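# Untangle coloured wires and sort them into bins

## Task

Separate the tangled wires so that each colour goes into its own bin, with no wire still hooked on or twisted around a wire of a different colour. Every wire has to lie on the floor of its bin. A short end or loop may poke over the rim, but it must not droop more than about a finger's width down the outside, and it must not reach into a bin that holds a different colour. The task fails if any part of any wire hangs over the table edge, and it can fail if two wires are pulled or squeezed hard against each other.

## Robot and tools

Robot and frames. There are two arms, left_arm and right_arm. Each is a six-joint arm with a parallel two-finger gripper and a wrist camera. The scene frame has its origin at table-top height, midway between the arms' nominal bases. +x points out over the table, +z points up, and left_arm is on the +y side (image left and right do not match these names). Calibrated base positions: left_arm at (-0.015, +0.258, 0) m, right_arm at (-0.056, -0.365, 0) m, each turned only slightly about z. Every hand position, orientation, target and velocity for an arm is given in that arm's own base frame. Fixed cameras and the table use the scene frame. A gripper's fingers point along its own +z and open and close along its y. end_effector_position is the spot between the finger pads, roughly 1 cm back from the tips.

execute_actions(actions, cameras). actions is a list of actions. Each action is a table of up to 15 rows, and each row is one 1/30 s control step. If a table has fewer rows, its last row is held for the remaining steps. A row always has 14 numbers in [-1, 1], covering both arms even when one stays still: dx, dy, dz, rx, ry, rz, opening for left_arm, then the same seven for right_arm. The six pose numbers are an offset, not a pose. They are measured along that arm's base axes from the arm's Hand target as it was when the action began. Every row in an action counts from that same start, not from the row before it. The next action starts from the new Hand target, so sending the same offset again moves the arm further. Scale: 1.0 equals 0.6 m of travel or 180 degrees. rx, ry, rz form a single rotation vector, turning about the Hand target's position. A translation longer than 1.0 may be shortened along its direction. opening is absolute: +1 is fully open (0.094 m) and -1 is closed. Six zeros re-request the current Hand target, which also releases a push against something. A 0 in the opening slot is a real command, so resend the current opening to keep a gripper unchanged. cameras is a list of names, ["all"], or []. Images come back only for an empty actions list or when cameras are requested.

move(target, speed, blend, opening_speed, grip_force, blocking, cameras). target is either one 14-number row laid out as above, or a list of up to 15 such rows. Every row is an offset from the Hand targets at the start of the call, not from the previous row, on the same 0.6 m / 180 degree scale. speed is the top path speed in m/s, from 0.002 to 2.9 (default 0.25), with turning capped at twice that value in rad/s. Give one number, or one per target. blend is in metres and rounds the corners at intermediate targets. 0 means a full stop at each target. opening_speed is the opening change per second on the -1 to +1 scale, at least 0.2. Use it to close gently on wires. grip_force is the force per finger pad in newtons, 10 to 50, given as one number or one per arm. It stays in effect until changed, and lower values close slowly. blocking=false returns after about 0.5 s while the motion carries on. Paths are straight, all finish together, and are cut off at 10 s. They do not avoid obstacles or the other arm. Keep paths away from an arm's own base, because passing close can flip its shoulder. The result adds a move: line giving how the move ended (done, off_target, moving, held, fault). limits=paced means the commanded pose was clipped, and limits=held means steps were withheld.

wait(seconds) lets the scene run for 0 to 10 s while each arm holds its last command. stop() brakes a running move. zoom_image(camera, region) enlarges part of a camera's newest image. region is [x0, y0, x1, y1] in pixels from the top-left, at most 504 wide and 504 high. read_manual(section) returns only licence text. finished_scene(scene) takes the current scene's integer number, ends that scene, and cannot be undone.

Cameras: cam_head_left, cam_head_right, cam_high, cam_left_wrist, cam_right_wrist, all 672x504. Wrist images can lag slightly behind while an arm is moving.

Result lines. end_effector_position is in metres and end_effector_quat_wxyz is the orientation, both in the arm's base frame and possibly off by a few cm. Hand target is the last commanded pose after clipping, and the next offsets count from it. A gripper often stops short of its Hand target because of friction or load, up to a few cm, which does not by itself mean contact. Send the shortfall as a new offset. Tool commands lists the present gripper commands. grip_measured is the measured finger opening on the -1..1 scale, reading a little wide when empty and narrower than a held part under squeeze. Joint velocities reads "within noise" when an arm is still. Joint torques include gravity and are noisy. Motor temperatures warn with MOTOR HOT from 75 °C. At 90 °C that arm folds away and stays idle, and at 100 °C it goes limp. Stretched arms, held loads and pushing against something heat the motors.

Control notes. Each step, the commanded orientation is limited to within 40 degrees of the gripper's measured one. Fast moves lag and stray, most of all with a nearly straight arm. To release, command an opening well above grip_measured.

Avoid: any contact between the two arms, grippers or wrist cameras, including one gripper closing on the other's fingers. Avoid fast or hard contact with the table, bins or fixtures, and strain on the camera cables. Do not drop wires from a height or let go of them while they are moving. Never leave any wire hanging over the table edge or off the table. Do not drag or squeeze wires hard against each other while untangling. Loose objects may occasionally get a brief push from outside.

Each tool is called after "Request:" as a command line: name --argument value for each argument, lists and objects as JSON in quotes; but a table of rows of numbers goes row by row, as --pt "numbers of a row", without its own name.

## Session

Request:
execute_actions --actions '[]'

Scene clock: 0.00 s.
left_arm: end_effector_position=(+0.3758, +0.0107, +0.1404) grip_measured=+1.000 end_effector_quat_wxyz=(+0.677, -0.083, +0.723, +0.108) | right_arm: end_effector_position=(+0.3844, -0.0145, +0.1398) grip_measured=+1.000 end_effector_quat_wxyz=(+0.675, +0.030, +0.738, +0.010)
Joint positions: left_arm=[-0.189 1.592 0.233 1.293 -0.46 0.015 0.094] | right_arm=[-0.053 1.54 0.239 1.211 -0.026 0.052 0.094]
Joint velocities: within noise
Joint torques (N m): no reading
Motor temperatures (°C): left_arm=[34 40 44 45 31 31 31] | right_arm=[32 40 47 46 31 31 31]
Heat: left arm: 45 °C; right arm: 47 °C.
Hand target: left_arm +0.3769, +0.0106, +0.1439; +0.681, -0.084, +0.720, +0.107 | right_arm +0.3860, -0.0145, +0.1458; +0.681, +0.029, +0.732, +0.010
Tool commands: left_gripper/opening=+1.0 right_gripper/opening=+1.0

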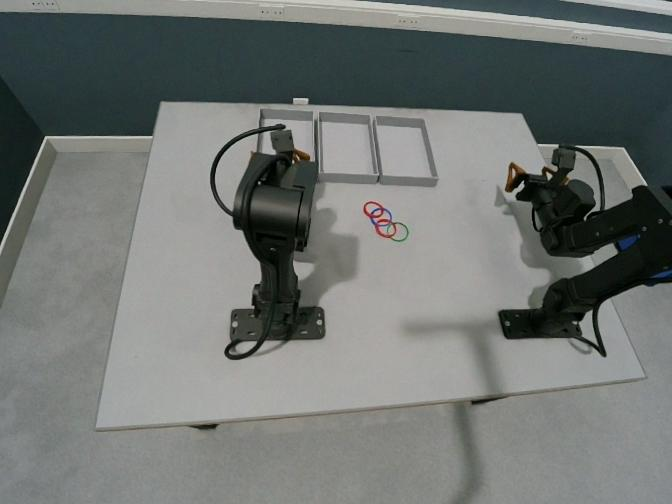

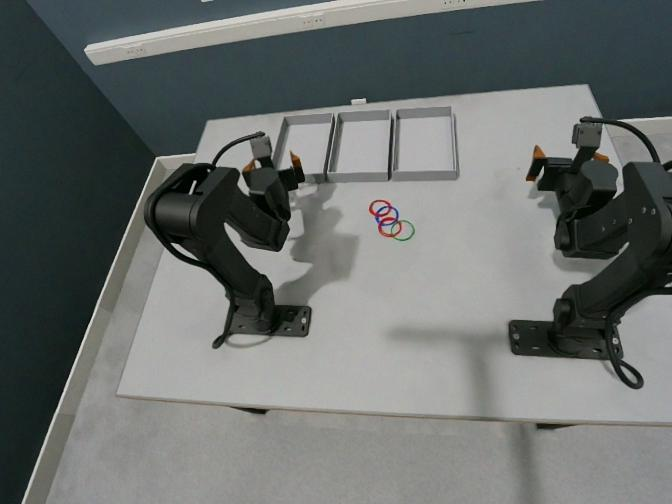

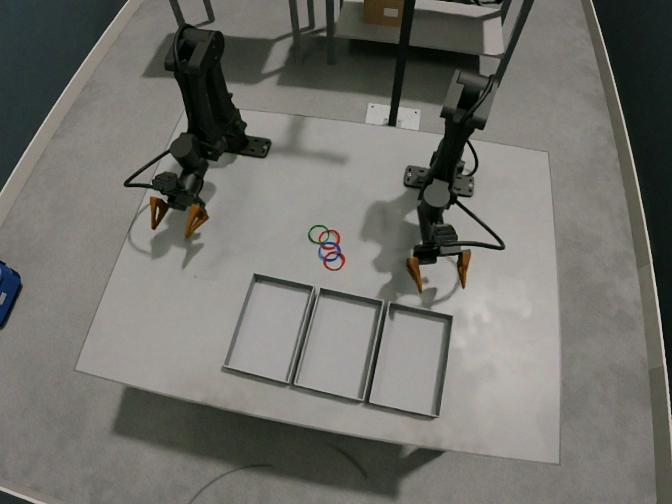

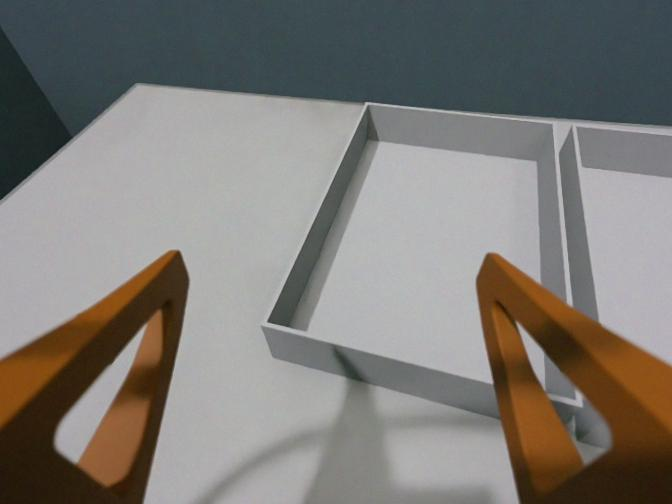

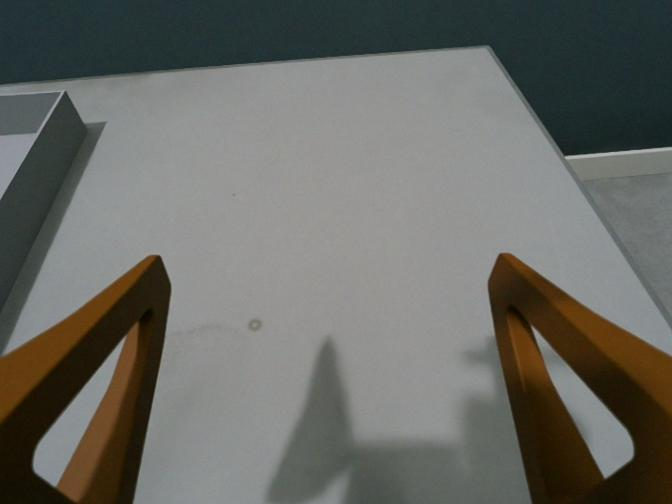

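Request:
zoom_image --camera "cam_head_left" --region '[350, 190, 430, 250]'

Request:
zoom_image --camera "cam_head_right" --region '[355, 190, 435, 250]'

Request:
zoom_image --camera "cam_high" --region '[295, 215, 375, 275]'

Scaled by 6.300 from the camera's 672x504 image, which has a finer 960x720 frame.

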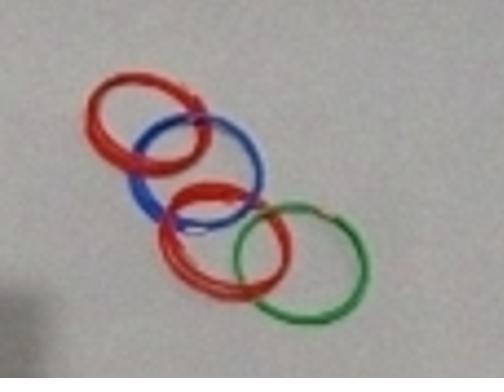

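Scaled by 6.300 from the camera's 672x504 image, which has a finer 960x720 frame.

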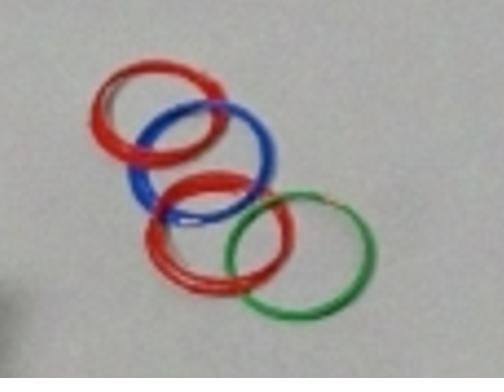

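Scaled by 6.300 from the camera's 672x504 image, which has a finer 960x720 frame.

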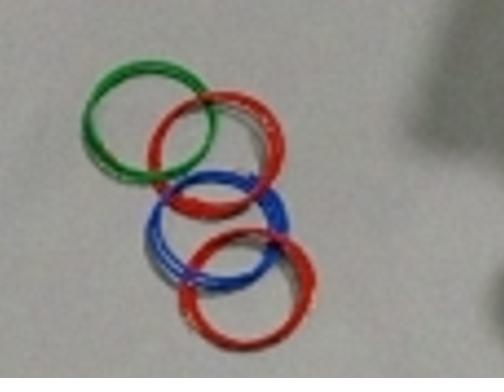

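Request:
move --target '[-0.1817, -0.5027, 0.05, 0.0545, 0.2394, -0.3260, 1.0, 0, 0, 0, 0, 0, 0, 1.0]' --speed 0.25 --cameras '["cam_left_wrist", "cam_high"]'

Scene clock: 76.90 s.
left_arm: end_effector_position=(+0.2654, -0.2844, +0.1670) grip_measured=+1.000 end_effector_quat_wxyz=(+0.347, +0.365, +0.851, -0.147) | right_arm: end_effector_position=(+0.3844, -0.0145, +0.1398) grip_measured=+1.000 end_effector_quat_wxyz=(+0.675, +0.030, +0.738, +0.010)
Joint positions: left_arm=[-0.832 1.356 0.996 -0.438 -0.019 -0.015 0.094] | right_arm=[-0.053 1.54 0.239 1.211 -0.026 0.052 0.094]
Joint torques (N m): left_arm=[-0.27 -4.04 9.88 1.83 0.05 0.04] | right_arm=[-0.09 -4.98 5.3 1.71 0.02 0]
Motor temperatures (°C): left_arm=[33 40 43 53 30 30 30] | right_arm=[32 39 46 53 31 31 30]
Heat: left arm: 53 °C; right arm: 53 °C.
Hand target: left_arm +0.2678, -0.2910, +0.1740; +0.351, +0.368, +0.847, -0.152 | right_arm +0.3860, -0.0145, +0.1458; +0.681, +0.029, +0.732, +0.010
Off the commanded pose: left_arm 0.010 m, 1 deg | right_arm 0.006 m, 1 deg.
move: done
camera_calibration:
cam_left_wrist: T_world_to_cam=[[-0.719275, -0.694585, 0.0139948, -0.0118378], [-0.694344, 0.719401, 0.0186441, 0.39338], [-0.0230179, 0.00369302, -0.999728, 0.289866], [0, 0, 0, 1]] pos_world=[0.271299, -0.292291, 0.282619]
Images, in order (width x height): cam_high 672x504, cam_left_wrist 672x504.

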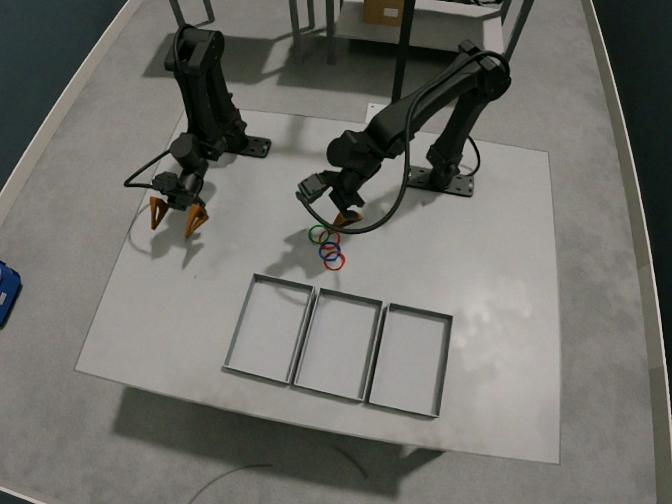

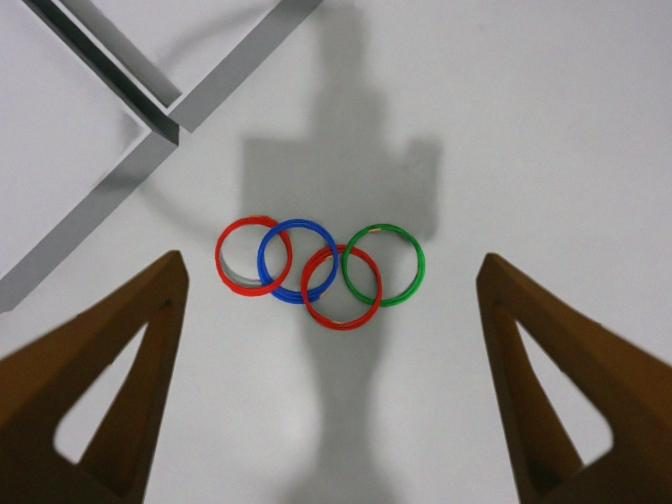

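Request:
zoom_image --camera "cam_left_wrist" --region '[200, 200, 320, 320]'

Request:
zoom_image --camera "cam_left_wrist" --region '[320, 210, 440, 330]'

Request:
zoom_image --camera "cam_left_wrist" --region '[250, 210, 370, 330]'

Scaled by 4.200 from the camera's 672x504 image, which has a finer 960x720 frame.

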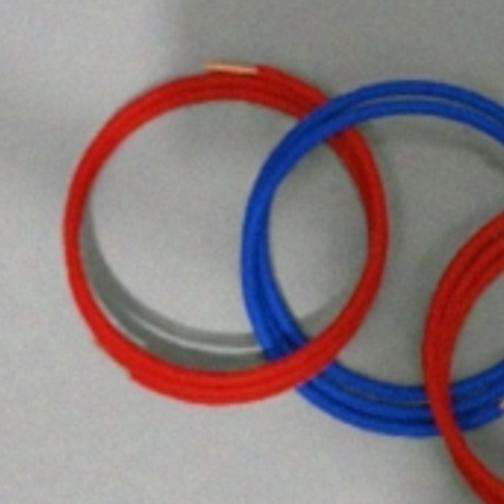

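Scaled by 4.200 from the camera's 672x504 image, which has a finer 960x720 frame.

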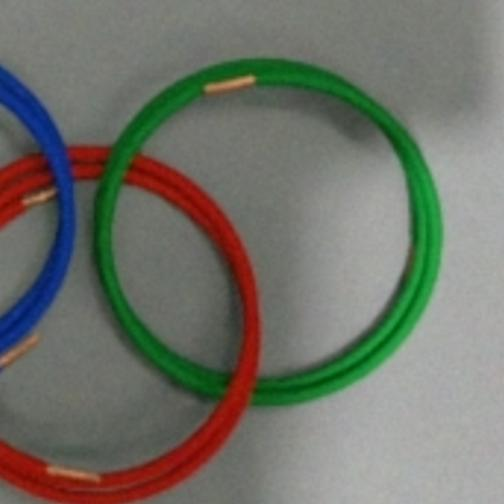

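Scaled by 4.200 from the camera's 672x504 image, which has a finer 960x720 frame.

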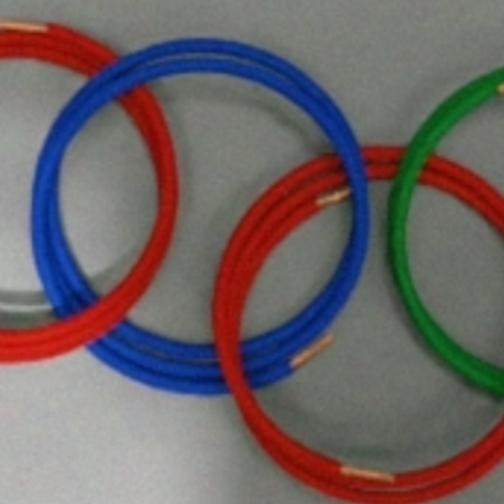

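Request:
move --target '[0.035, 0.045, -0.19, 0, 0, 0, 1.0, 0, 0, 0, 0, 0, 0, 1.0]' --speed 0.2 --cameras '["cam_left_wrist"]'

Scene clock: 105.87 s.
left_arm: end_effector_position=(+0.2889, -0.2634, +0.0645) grip_measured=+1.000 end_effector_quat_wxyz=(+0.354, +0.366, +0.848, -0.150) | right_arm: end_effector_position=(+0.3844, -0.0145, +0.1398) grip_measured=+1.000 end_effector_quat_wxyz=(+0.675, +0.030, +0.738, +0.010)
Joint positions: left_arm=[-0.71 1.512 0.68 0.048 0.069 0.075 0.094] | right_arm=[-0.053 1.54 0.239 1.211 -0.026 0.052 0.094]
Joint torques (N m): left_arm=[0.23 -4.66 6.02 2.09 0.09 0.06] | right_arm=[0.12 -4.96 5.41 1.73 0.01 -0.01]
Heat: left arm: 50 °C; right arm: 53 °C.
Hand target: left_arm +0.2888, -0.2641, +0.0600; +0.351, +0.368, +0.847, -0.152 | right_arm +0.3860, -0.0145, +0.1458; +0.681, +0.029, +0.732, +0.010
Off the commanded pose: left_arm 0.004 m, 1 deg | right_arm 0.006 m, 1 deg.
move: done
camera_calibration:
cam_left_wrist: T_world_to_cam=[[-0.722707, -0.691026, 0.013344, 0.0230771], [-0.691049, 0.722799, 0.00350731, 0.39745], [-0.0120686, -0.00668657, -0.999905, 0.181918], [0, 0, 0, 1]] pos_world=[0.293531, -0.270113, 0.180199]
Images, in order (width x height): cam_left_wrist 672x504.

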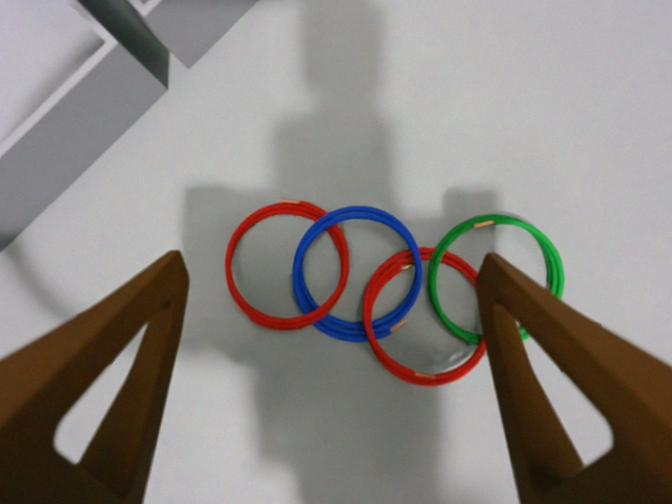

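Request:
zoom_image --camera "cam_left_wrist" --region '[215, 190, 365, 340]'

Request:
zoom_image --camera "cam_left_wrist" --region '[345, 235, 495, 385]'

Request:
zoom_image --camera "cam_left_wrist" --region '[290, 195, 440, 345]'

Scaled by 3.360 from the camera's 672x504 image, which has a finer 960x720 frame.

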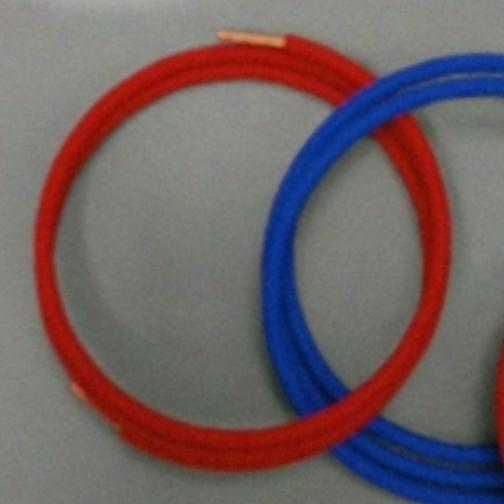

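Scaled by 3.360 from the camera's 672x504 image, which has a finer 960x720 frame.

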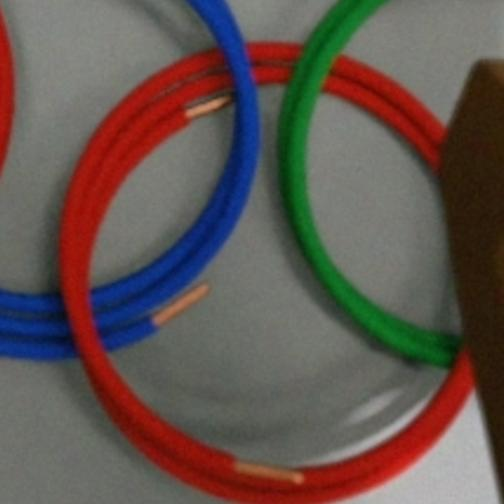

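Scaled by 3.360 from the camera's 672x504 image, which has a finer 960x720 frame.

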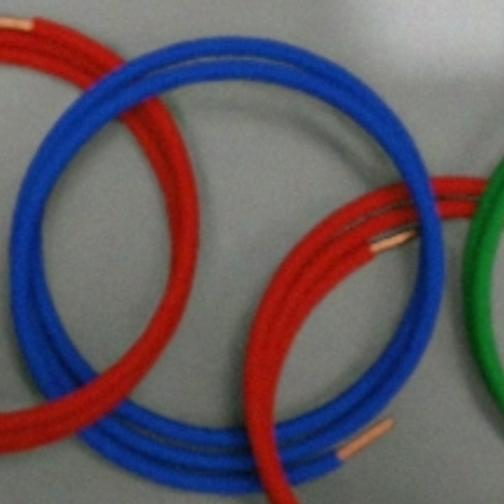

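Request:
move --target '[0.0, 0.0, -0.05, 0, 0, 0, 1.0, 0, 0, 0, 0, 0, 0, 1.0]' --speed 0.15 --cameras '["cam_left_wrist"]'

Scene clock: 165.40 s.
left_arm: end_effector_position=(+0.2895, -0.2641, +0.0346) grip_measured=+1.000 end_effector_quat_wxyz=(+0.354, +0.366, +0.848, -0.150) | right_arm: end_effector_position=(+0.3844, -0.0145, +0.1398) grip_measured=+1.000 end_effector_quat_wxyz=(+0.675, +0.030, +0.738, +0.010)
Joint positions: left_arm=[-0.71 1.606 0.621 0.201 0.07 0.075 0.094] | right_arm=[-0.053 1.54 0.239 1.211 -0.026 0.052 0.094]
Joint torques (N m): left_arm=[0.24 -5.01 5.37 2.04 0.11 0.05] | right_arm=[0.03 -5.04 5.35 1.68 0.01 -0.01]
Motor temperatures (°C): left_arm=[33 39 42 48 29 29 30] | right_arm=[32 38 44 54 31 30 29]
Heat: left arm: 48 °C; right arm: 54 °C.
Hand target: left_arm +0.2888, -0.2641, +0.0300; +0.351, +0.368, +0.847, -0.152 | right_arm +0.3860, -0.0145, +0.1458; +0.681, +0.029, +0.732, +0.010
Off the commanded pose: left_arm 0.005 m, 1 deg | right_arm 0.006 m, 1 deg.
move: done
camera_calibration:
cam_left_wrist: T_world_to_cam=[[-0.722905, -0.690814, 0.013615, 0.0235693], [-0.690844, 0.722997, 0.00307176, 0.398462], [-0.0119656, -0.00718524, -0.999903, 0.151859], [0, 0, 0, 1]] pos_world=[0.294131, -0.270714, 0.150299]
Images, in order (width x height): cam_left_wrist 672x504.

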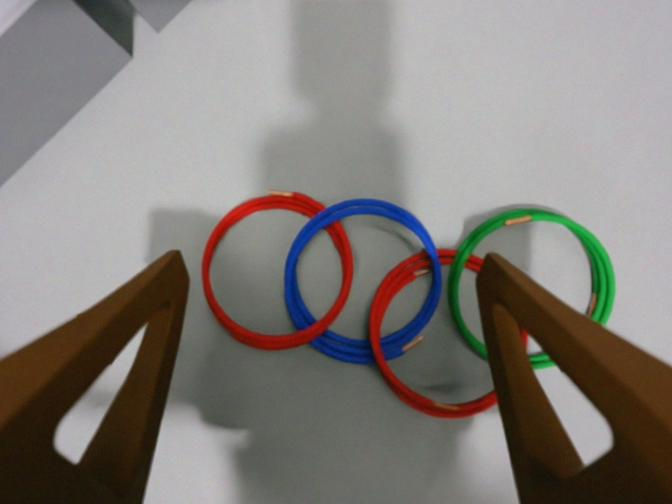

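Request:
zoom_image --camera "cam_left_wrist" --region '[260, 180, 360, 280]'

Request:
zoom_image --camera "cam_left_wrist" --region '[190, 260, 310, 380]'

Request:
zoom_image --camera "cam_left_wrist" --region '[280, 290, 380, 390]'

Request:
zoom_image --camera "cam_left_wrist" --region '[360, 230, 480, 350]'

Request:
zoom_image --camera "cam_left_wrist" --region '[350, 300, 500, 450]'

Request:
zoom_image --camera "cam_left_wrist" --region '[480, 195, 630, 375]'

Scaled by 5.040 from the camera's 672x504 image, which has a finer 960x720 frame.

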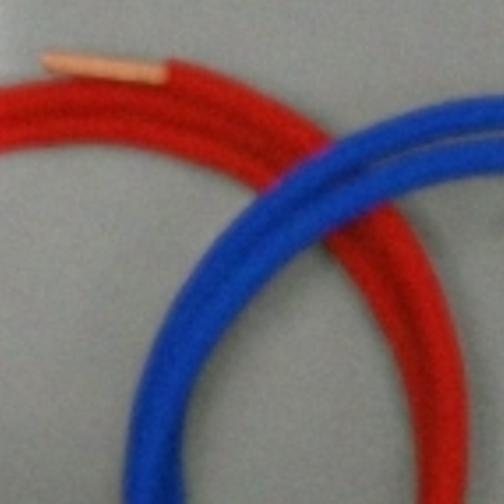

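Scaled by 4.200 from the camera's 672x504 image, which has a finer 960x720 frame.

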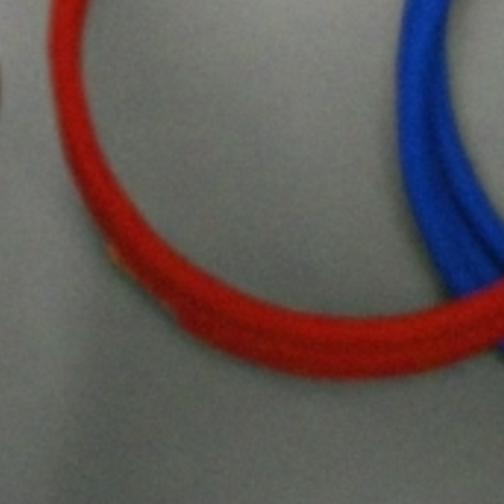

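Scaled by 5.040 from the camera's 672x504 image, which has a finer 960x720 frame.

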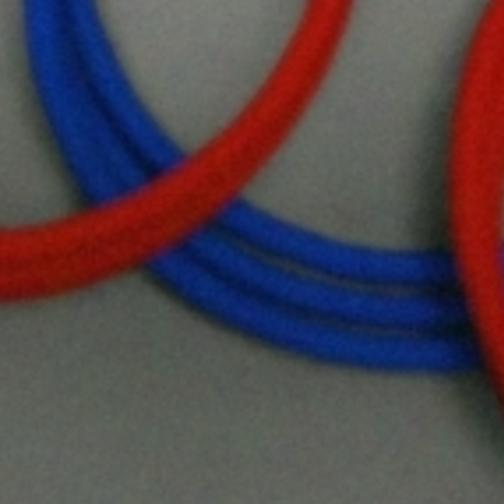

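Scaled by 4.200 from the camera's 672x504 image, which has a finer 960x720 frame.

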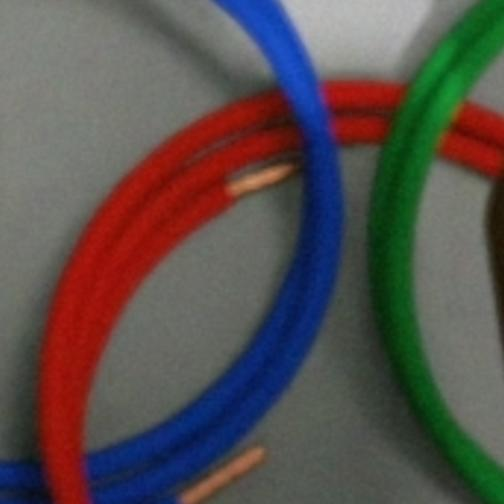

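Scaled by 3.360 from the camera's 672x504 image, which has a finer 960x720 frame.

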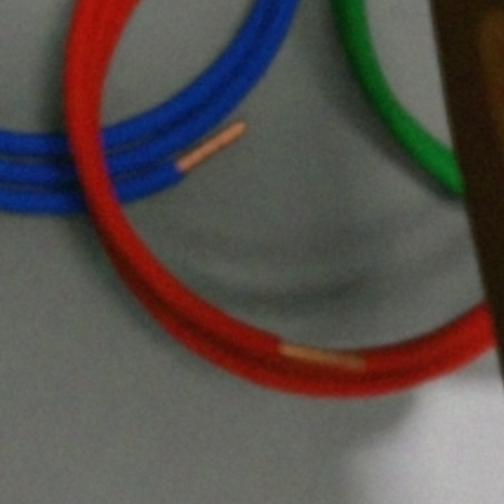

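Scaled by 2.800 from the camera's 672x504 image, which has a finer 960x720 frame.

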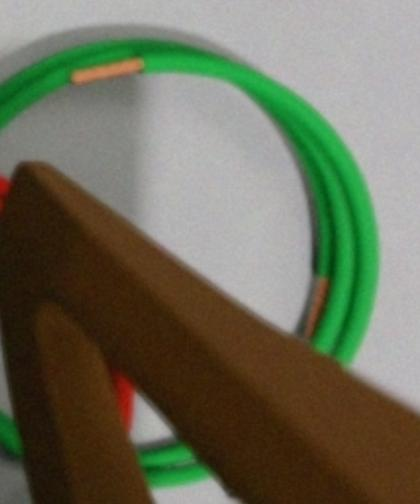

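Request:
move --target '[0.0562, 0.0498, 0.0667, 0.1828, 0.1705, 0, -0.36, 0, 0, 0, 0, 0, 0, 1.0]' --speed 0.15 --cameras '["cam_left_wrist", "cam_head_left"]'

Scene clock: 436.13 s.
left_arm: end_effector_position=(+0.3161, -0.2339, +0.0735) grip_measured=-0.357 end_effector_quat_wxyz=(+0.002, +0.399, +0.917, -0.005) | right_arm: end_effector_position=(+0.3844, -0.0145, +0.1398) grip_measured=+1.000 end_effector_quat_wxyz=(+0.675, +0.030, +0.738, +0.010)
Joint positions: left_arm=[-0.636 2.049 1.694 -1.21 0.008 0.185 0.03] | right_arm=[-0.053 1.54 0.239 1.211 -0.026 0.052 0.094]
Joint torques (N m): left_arm=[0.38 -8.42 8.49 0.26 -0.09 0.05] | right_arm=[-0.05 -5.14 5.42 1.72 0.02 -0.01]
Motor temperatures (°C): left_arm=[32 37 40 48 28 28 29] | right_arm=[31 35 40 56 31 30 28]
Heat: left arm: 48 °C; right arm: 56 °C.
Hand target: left_arm +0.3225, -0.2341, +0.0699; +0.000, +0.399, +0.917, +0.000 | right_arm +0.3860, -0.0145, +0.1458; +0.681, +0.029, +0.732, +0.010
Off the commanded pose: left_arm 0.007 m, 1 deg | right_arm 0.006 m, 1 deg.
move: done
camera_calibration:
cam_left_wrist: T_world_to_cam=[[-0.721122, -0.692618, 0.0162572, 0.0619399], [-0.481637, 0.51805, 0.706859, 0.229086], [-0.498005, 0.501901, -0.707168, 0.442573], [0, 0, 0, 1]] pos_world=[0.375406, -0.297905, 0.150035]
Images, in order (width x height): cam_head_left 672x504, cam_left_wrist 672x504.

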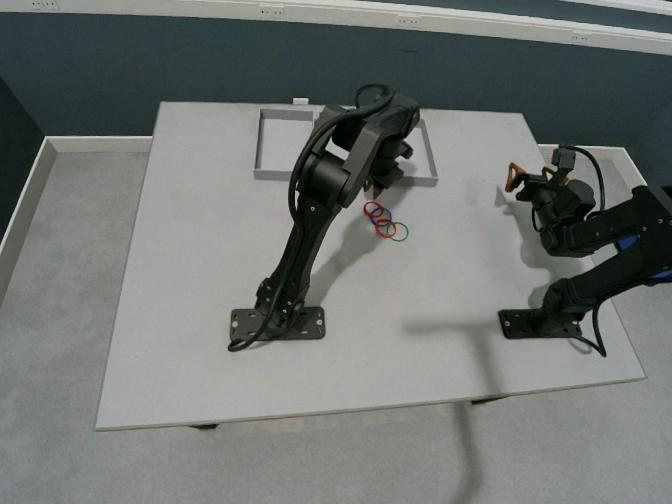

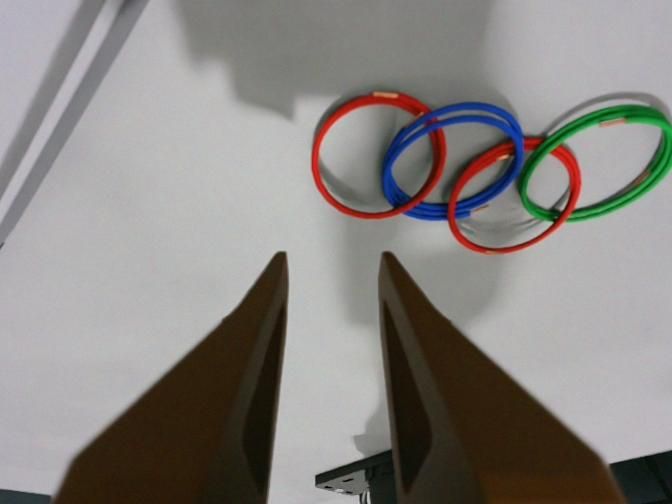

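Request:
move --target '[0.0, 0.0125, -0.08, 0, 0, 0, -0.36, 0, 0, 0, 0, 0, 0, 1.0]' --speed 0.1 --cameras '["cam_left_wrist"]'

Scene clock: 451.83 s.
left_arm: end_effector_position=(+0.3202, -0.2294, +0.0313) grip_measured=-0.357 end_effector_quat_wxyz=(+0.005, +0.399, +0.917, -0.005) | right_arm: end_effector_position=(+0.3844, -0.0145, +0.1398) grip_measured=+1.000 end_effector_quat_wxyz=(+0.675, +0.030, +0.738, +0.010)
Joint positions: left_arm=[-0.621 2.077 1.566 -1.047 0.008 0.2 0.03] | right_arm=[-0.053 1.54 0.239 1.211 -0.026 0.052 0.094]
Joint torques (N m): left_arm=[0.39 -8.92 5.65 0.44 -0.09 0.05] | right_arm=[-0.02 -5.16 5.29 1.73 0.01 -0.03]
Motor temperatures (°C): left_arm=[32 38 40 45 28 28 29] | right_arm=[31 35 40 56 31 30 28]
Heat: left arm: 45 °C; right arm: 56 °C.
Hand target: left_arm +0.3225, -0.2266, +0.0219; +0.000, +0.399, +0.917, +0.000 | right_arm +0.3860, -0.0145, +0.1458; +0.681, +0.029, +0.732, +0.010
Off the commanded pose: left_arm 0.010 m, 1 deg | right_arm 0.006 m, 1 deg.
move: done
camera_calibration:
cam_left_wrist: T_world_to_cam=[[-0.721194, -0.692579, 0.0146283, 0.0687568], [-0.485599, 0.520497, 0.702336, 0.260543], [-0.494037, 0.499417, -0.711695, 0.410716], [0, 0, 0, 1]] pos_world=[0.379015, -0.293111, 0.10831]
Images, in order (width x height): cam_left_wrist 672x504.

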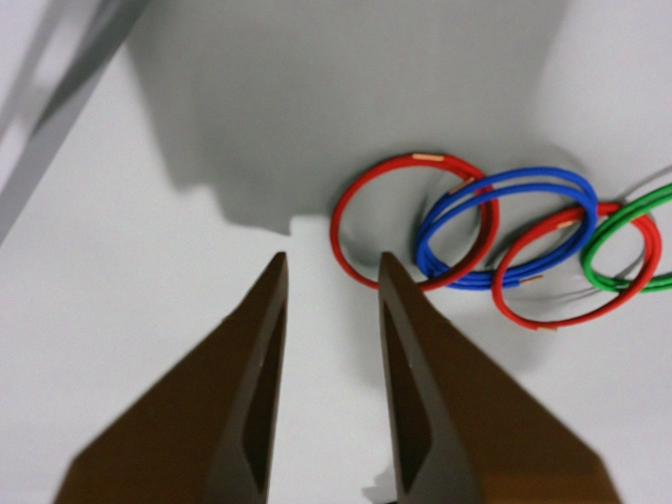

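Request:
move --target '[-0.0033, -0.0033, -0.0267, 0, 0, 0, -0.36, 0, 0, 0, 0, 0, 0, 1.0]' --speed 0.05 --cameras '["cam_left_wrist"]'

Scene clock: 464.37 s.
left_arm: end_effector_position=(+0.3210, -0.2299, +0.0178) grip_measured=-0.357 end_effector_quat_wxyz=(+0.008, +0.399, +0.917, -0.005) | right_arm: end_effector_position=(+0.3844, -0.0145, +0.1398) grip_measured=+1.000 end_effector_quat_wxyz=(+0.675, +0.030, +0.738, +0.010)
Joint positions: left_arm=[-0.621 2.09 1.53 -0.992 0.007 0.2 0.03] | right_arm=[-0.053 1.54 0.239 1.211 -0.026 0.052 0.094]
Joint torques (N m): left_arm=[-0.18 -8.64 5.35 0.53 -0.09 -0.02] | right_arm=[0.01 -4.98 5.35 1.7 0.02 0]
Motor temperatures (°C): left_arm=[32 38 39 44 28 28 29] | right_arm=[31 35 40 56 31 30 28]
Heat: left arm: 44 °C; right arm: 56 °C.
Hand target: left_arm +0.3206, -0.2286, +0.0060; +0.000, +0.399, +0.917, +0.000 | right_arm +0.3860, -0.0145, +0.1458; +0.681, +0.029, +0.732, +0.010
Off the commanded pose: left_arm 0.012 m, 1 deg | right_arm 0.006 m, 1 deg.
move: off_target (left_arm)
camera_calibration:
cam_left_wrist: T_world_to_cam=[[-0.721285, -0.692515, 0.0130493, 0.0693023], [-0.489456, 0.52294, 0.69783, 0.272536], [-0.490082, 0.496948, -0.716144, 0.400021], [0, 0, 0, 1]] pos_world=[0.379424, -0.293316, 0.0953848]
Images, in order (width x height): cam_left_wrist 672x504.

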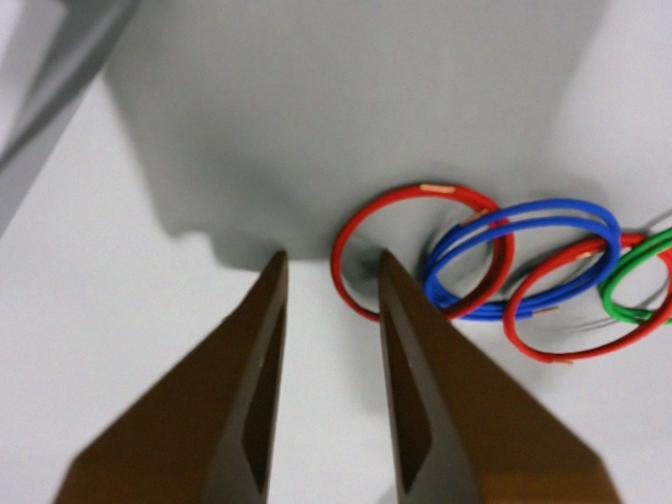

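Request:
move --target '[0.0, 0.0, -0.0125, 0, 0, 0, -0.36, 0, 0, 0, 0, 0, 0, 1.0]' --speed 0.05 --cameras '["cam_left_wrist"]'

Scene clock: 470.70 s.
left_arm: end_effector_position=(+0.3221, -0.2296, +0.0170) grip_measured=-0.358 end_effector_quat_wxyz=(+0.011, +0.399, +0.917, -0.003) | right_arm: end_effector_position=(+0.3844, -0.0145, +0.1398) grip_measured=+1.000 end_effector_quat_wxyz=(+0.675, +0.030, +0.738, +0.010)
Joint positions: left_arm=[-0.621 2.09 1.526 -0.985 0.002 0.2 0.03] | right_arm=[-0.053 1.54 0.239 1.211 -0.026 0.052 0.094]
Joint torques (N m): left_arm=[-0.17 -7.97 4.26 0.75 -0.05 -0.02] | right_arm=[-0.08 -4.94 5.3 1.72 -0.01 0]
Motor temperatures (°C): left_arm=[32 38 39 44 28 28 29] | right_arm=[31 35 40 57 31 30 28]
Heat: left arm: 44 °C; right arm: 57 °C.
Hand target: left_arm +0.3206, -0.2286, -0.0015; +0.000, +0.399, +0.917, +0.000 | right_arm +0.3860, -0.0145, +0.1458; +0.681, +0.029, +0.732, +0.010
Off the commanded pose: left_arm 0.019 m, 1 deg | right_arm 0.006 m, 1 deg.
move: off_target (left_arm)
camera_calibration:
cam_left_wrist: T_world_to_cam=[[-0.721286, -0.692598, 0.00744103, 0.0703971], [-0.493678, 0.521603, 0.695854, 0.274495], [-0.485828, 0.498236, -0.718145, 0.398794], [0, 0, 0, 1]] pos_world=[0.380034, -0.293114, 0.0948599]
Images, in order (width x height): cam_left_wrist 672x504.

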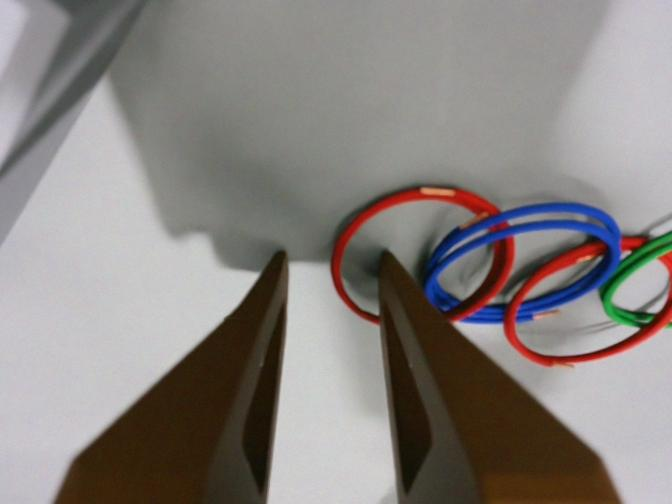

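Request:
move --target '[0.0, 0.0, 0.0158, 0, 0, 0, -0.36, 0, 0, 0, 0, 0, 0, 1.0]' --speed 0.05 --cameras '[]'

Request:
move --target '[0.0, 0.0, 0.0, 0, 0, 0, -1.0, 0, 0, 0, 0, 0, 0, 1.0]' --speed 0.05 --grip_force '[15, 50]' --opening_speed 0.5 --cameras '["cam_left_wrist"]'

Scene clock: 480.10 s.
left_arm: end_effector_position=(+0.3220, -0.2295, +0.0170) grip_measured=-0.358 end_effector_quat_wxyz=(+0.010, +0.399, +0.917, -0.003) | right_arm: end_effector_position=(+0.3844, -0.0145, +0.1398) grip_measured=+1.000 end_effector_quat_wxyz=(+0.675, +0.030, +0.738, +0.010)
Joint positions: left_arm=[-0.621 2.09 1.526 -0.985 0.002 0.2 0.03] | right_arm=[-0.053 1.54 0.239 1.211 -0.026 0.052 0.094]
Joint torques (N m): left_arm=[-0.21 -8.75 6 0.37 -0.05 -0.03] | right_arm=[0.05 -5.03 5.33 1.71 0.01 -0.03]
Motor temperatures (°C): left_arm=[32 38 39 43 28 28 29] | right_arm=[31 35 39 57 31 30 28]
Heat: left arm: 43 °C; right arm: 57 °C.
Hand target: left_arm +0.3206, -0.2286, +0.0080; +0.000, +0.399, +0.917, +0.000 | right_arm +0.3860, -0.0145, +0.1458; +0.681, +0.029, +0.732, +0.010
Off the commanded pose: left_arm 0.009 m, 1 deg | right_arm 0.006 m, 1 deg.
move: done
No camera images: "cameras" was empty.

Scene clock: 483.87 s.
left_arm: end_effector_position=(+0.3224, -0.2295, +0.0170) grip_measured=-0.925 end_effector_quat_wxyz=(+0.011, +0.399, +0.917, -0.003) | right_arm: end_effector_position=(+0.3844, -0.0145, +0.1398) grip_measured=+1.000 end_effector_quat_wxyz=(+0.675, +0.030, +0.738, +0.010)
Joint positions: left_arm=[-0.621 2.09 1.526 -0.984 0.001 0.2 0.004] | right_arm=[-0.053 1.54 0.239 1.211 -0.026 0.052 0.094]
Joint torques (N m): left_arm=[-0.23 -8.76 6 0.36 -0.04 -0.03] | right_arm=[-0.05 -4.94 5.39 1.7 0.07 -0.02]
Motor temperatures (°C): left_arm=[32 38 39 43 28 28 29] | right_arm=[31 35 39 57 31 30 28]
Heat: left arm: 43 °C; right arm: 57 °C.
Hand target: left_arm +0.3206, -0.2286, +0.0080; +0.000, +0.399, +0.917, +0.000 | right_arm +0.3860, -0.0145, +0.1458; +0.681, +0.029, +0.732, +0.010
Off the commanded pose: left_arm 0.009 m, 1 deg | right_arm 0.006 m, 1 deg.
grip_force (N): 15, 50
move: done
camera_calibration:
cam_left_wrist: T_world_to_cam=[[-0.721267, -0.692631, 0.0059323, 0.0706702], [-0.494667, 0.521076, 0.695546, 0.274849], [-0.484848, 0.49874, -0.718457, 0.398693], [0, 0, 0, 1]] pos_world=[0.380236, -0.293113, 0.0948543]
Images, in order (width x height): cam_left_wrist 672x504.

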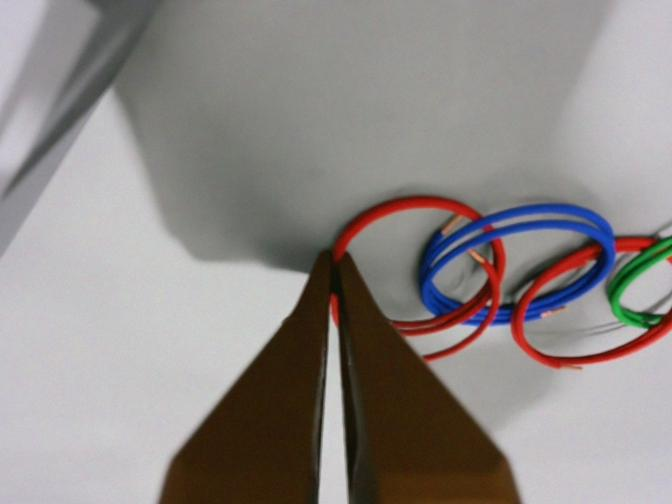

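Request:
zoom_image --camera "cam_left_wrist" --region '[310, 180, 510, 380]'

Scaled by 2.520 from the camera's 672x504 image, which has a finer 960x720 frame.

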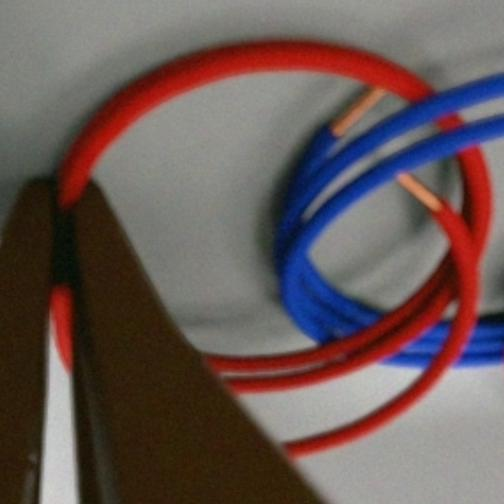

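Request:
move --target '[0.0, 0.0, 0.06, 0, 0, 0, -1.0, 0, 0, 0, 0, 0, 0, 1.0]' --speed 0.05 --cameras '["cam_left_wrist", "cam_head_right", "cam_high"]'

Scene clock: 502.07 s.
left_arm: end_effector_position=(+0.3143, -0.2237, +0.0323) grip_measured=-0.929 end_effector_quat_wxyz=(-0.017, +0.399, +0.917, +0.003) | right_arm: end_effector_position=(+0.3844, -0.0145, +0.1398) grip_measured=+1.000 end_effector_quat_wxyz=(+0.675, +0.030, +0.738, +0.010)
Joint positions: left_arm=[-0.621 2.09 1.589 -1.105 0.001 0.2 0.003] | right_arm=[-0.053 1.54 0.239 1.211 -0.026 0.052 0.094]
Joint torques (N m): left_arm=[-0.21 -11.77 8.12 0.18 -0.03 -0.03] | right_arm=[-0.01 -5.09 5.38 1.74 0.02 -0.03]
Motor temperatures (°C): left_arm=[32 38 38 42 28 28 29] | right_arm=[31 35 39 57 31 30 28]
Heat: left arm: 42 °C; right arm: 57 °C.
Hand target: left_arm +0.3206, -0.2286, +0.0440; +0.000, +0.399, +0.917, +0.000 | right_arm +0.3860, -0.0145, +0.1458; +0.681, +0.029, +0.732, +0.010
Off the commanded pose: left_arm 0.014 m, 2 deg | right_arm 0.006 m, 1 deg.
grip_force (N): 15, 50
move: off_target (left_arm)
camera_calibration:
cam_left_wrist: T_world_to_cam=[[-0.720762, -0.692985, 0.0165238, 0.0682292], [-0.46098, 0.496988, 0.735188, 0.239957], [-0.517686, 0.522278, -0.677662, 0.417186], [0, 0, 0, 1]] pos_world=[0.375764, -0.289861, 0.105171]
Images, in order (width x height): cam_head_right 672x504, cam_high 672x504, cam_left_wrist 672x504.

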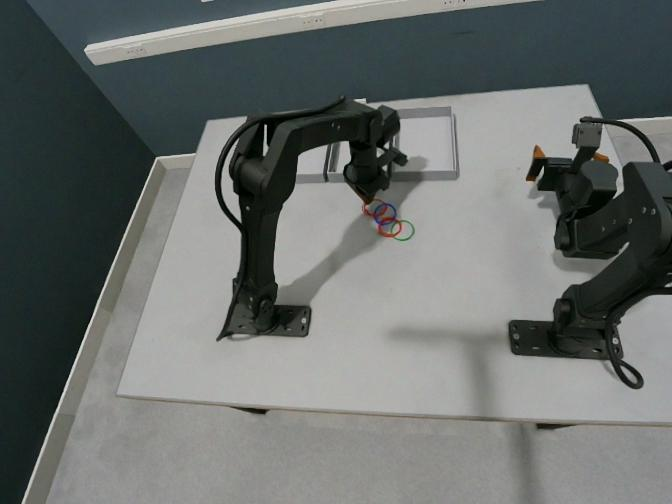

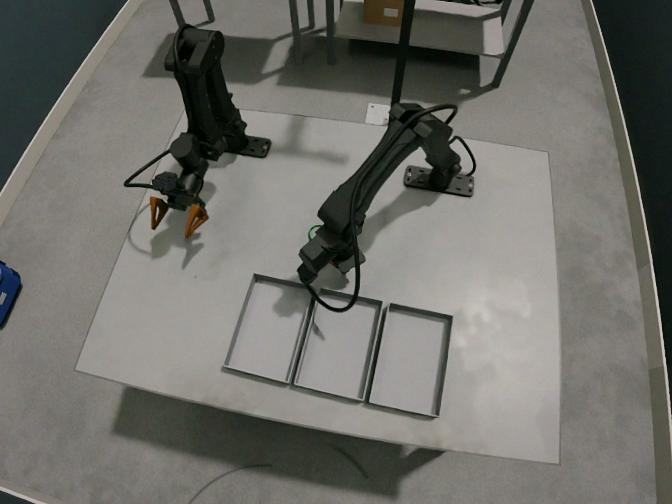

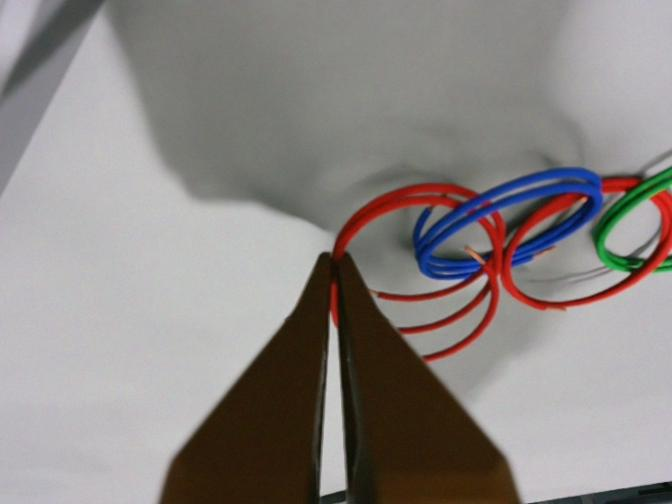

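Request:
zoom_image --camera "cam_left_wrist" --region '[310, 160, 610, 370]'

Request:
zoom_image --camera "cam_left_wrist" --region '[400, 170, 520, 290]'

Scaled by 1.680 from the camera's 672x504 image, which has a finer 960x720 frame.

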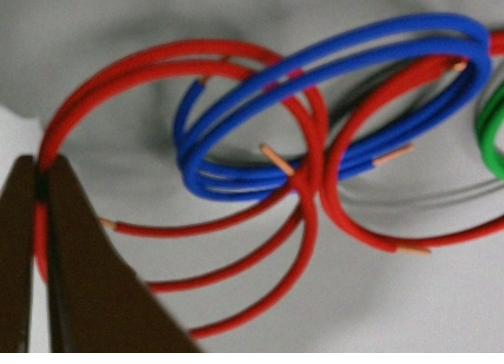

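Scaled by 4.200 from the camera's 672x504 image, which has a finer 960x720 frame.

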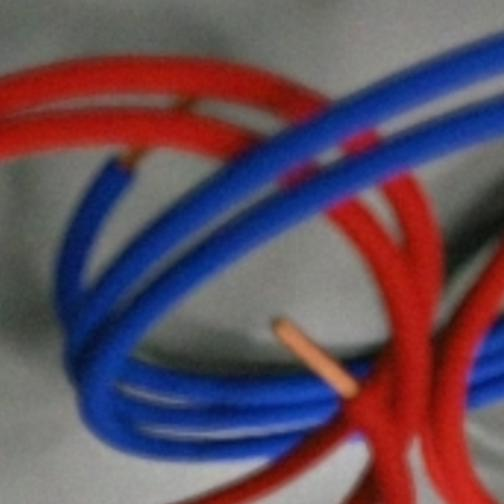

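Request:
move --target '[0.004, -0.003, -0.05, 0, 0, 0, -1.0, 0, 0, 0, 0, 0, 0, 1.0]' --speed 0.05 --cameras '["cam_left_wrist"]'

Scene clock: 594.60 s.
left_arm: end_effector_position=(+0.3242, -0.2307, +0.0263) grip_measured=-0.929 end_effector_quat_wxyz=(+0.010, +0.399, +0.917, -0.002) | right_arm: end_effector_position=(+0.3844, -0.0145, +0.1398) grip_measured=+1.000 end_effector_quat_wxyz=(+0.675, +0.030, +0.738, +0.010)
Joint positions: left_arm=[-0.621 2.09 1.565 -1.025 0.001 0.2 0.003] | right_arm=[-0.053 1.54 0.239 1.211 -0.026 0.052 0.094]
Joint torques (N m): left_arm=[-0.18 -8.64 5.35 0.52 -0.04 -0.03] | right_arm=[-0.09 -4.98 5.61 1.71 -0.01 0]
Motor temperatures (°C): left_arm=[31 41 38 39 28 28 29] | right_arm=[31 34 38 57 31 29 28]
Heat: left arm: 41 °C; right arm: 57 °C.
Hand target: left_arm +0.3231, -0.2305, +0.0140; +0.000, +0.399, +0.917, +0.000 | right_arm +0.3860, -0.0145, +0.1458; +0.681, +0.029, +0.732, +0.010
Off the commanded pose: left_arm 0.012 m, 1 deg | right_arm 0.006 m, 1 deg.
grip_force (N): 15, 50
move: off_target (left_arm)
camera_calibration:
cam_left_wrist: T_world_to_cam=[[-0.721226, -0.69267, 0.00644409, 0.0710082], [-0.493002, 0.519817, 0.697666, 0.269069], [-0.486602, 0.499998, -0.716394, 0.407658], [0, 0, 0, 1]] pos_world=[0.382232, -0.29451, 0.103865]
Images, in order (width x height): cam_left_wrist 672x504.

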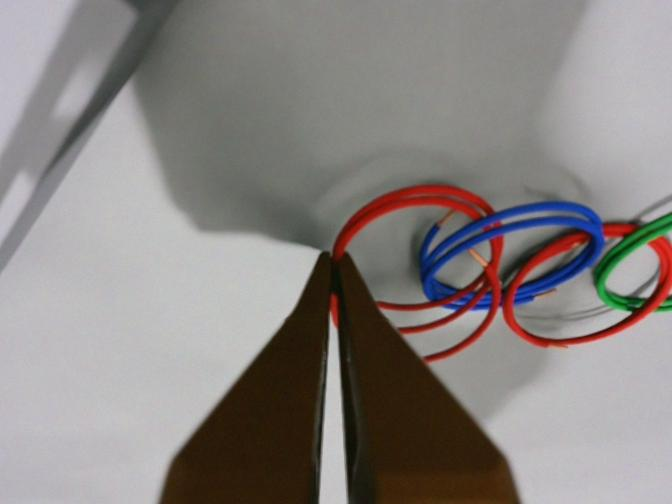

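Request:
move --target '[0.0, 0.0, -0.015, 0, 0, 0, -1.0, 0, 0, 0, 0, 0, 0, 1.0]' --speed 0.05 --cameras '["cam_left_wrist"]'

Scene clock: 599.83 s.
left_arm: end_effector_position=(+0.3243, -0.2308, +0.0177) grip_measured=-0.929 end_effector_quat_wxyz=(+0.009, +0.399, +0.917, -0.002) | right_arm: end_effector_position=(+0.3844, -0.0145, +0.1398) grip_measured=+1.000 end_effector_quat_wxyz=(+0.675, +0.030, +0.738, +0.010)
Joint positions: left_arm=[-0.621 2.101 1.546 -0.996 0.001 0.2 0.003] | right_arm=[-0.053 1.54 0.239 1.211 -0.026 0.052 0.094]
Joint torques (N m): left_arm=[-0.21 -8.59 5.24 0.54 -0.03 -0.02] | right_arm=[0.06 -4.86 5.46 1.7 0 0.01]
Motor temperatures (°C): left_arm=[31 41 38 38 28 28 29] | right_arm=[31 34 38 57 31 29 28]
Heat: left arm: 41 °C; right arm: 57 °C.
Hand target: left_arm +0.3231, -0.2305, +0.0049; +0.000, +0.399, +0.917, +0.000 | right_arm +0.3860, -0.0145, +0.1458; +0.681, +0.029, +0.732, +0.010
Off the commanded pose: left_arm 0.013 m, 1 deg | right_arm 0.006 m, 1 deg.
grip_force (N): 15, 50
move: off_target (left_arm)
camera_calibration:
cam_left_wrist: T_world_to_cam=[[-0.721259, -0.692635, 0.00650045, 0.071084], [-0.492749, 0.519663, 0.697961, 0.274999], [-0.48681, 0.500207, -0.716107, 0.40171], [0, 0, 0, 1]] pos_world=[0.382332, -0.294609, 0.0952668]
Images, in order (width x height): cam_left_wrist 672x504.

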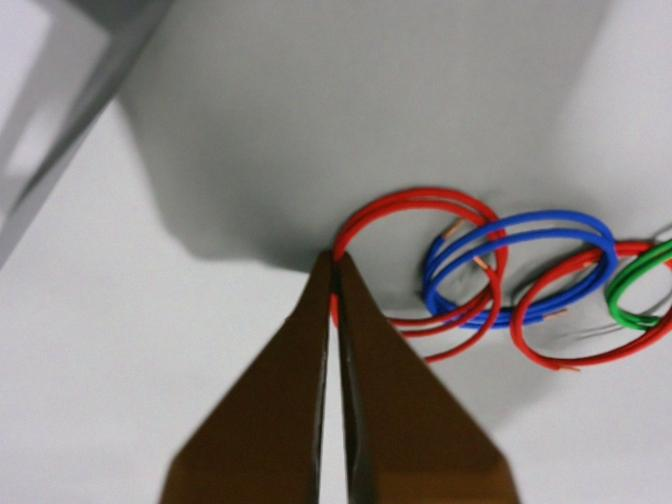

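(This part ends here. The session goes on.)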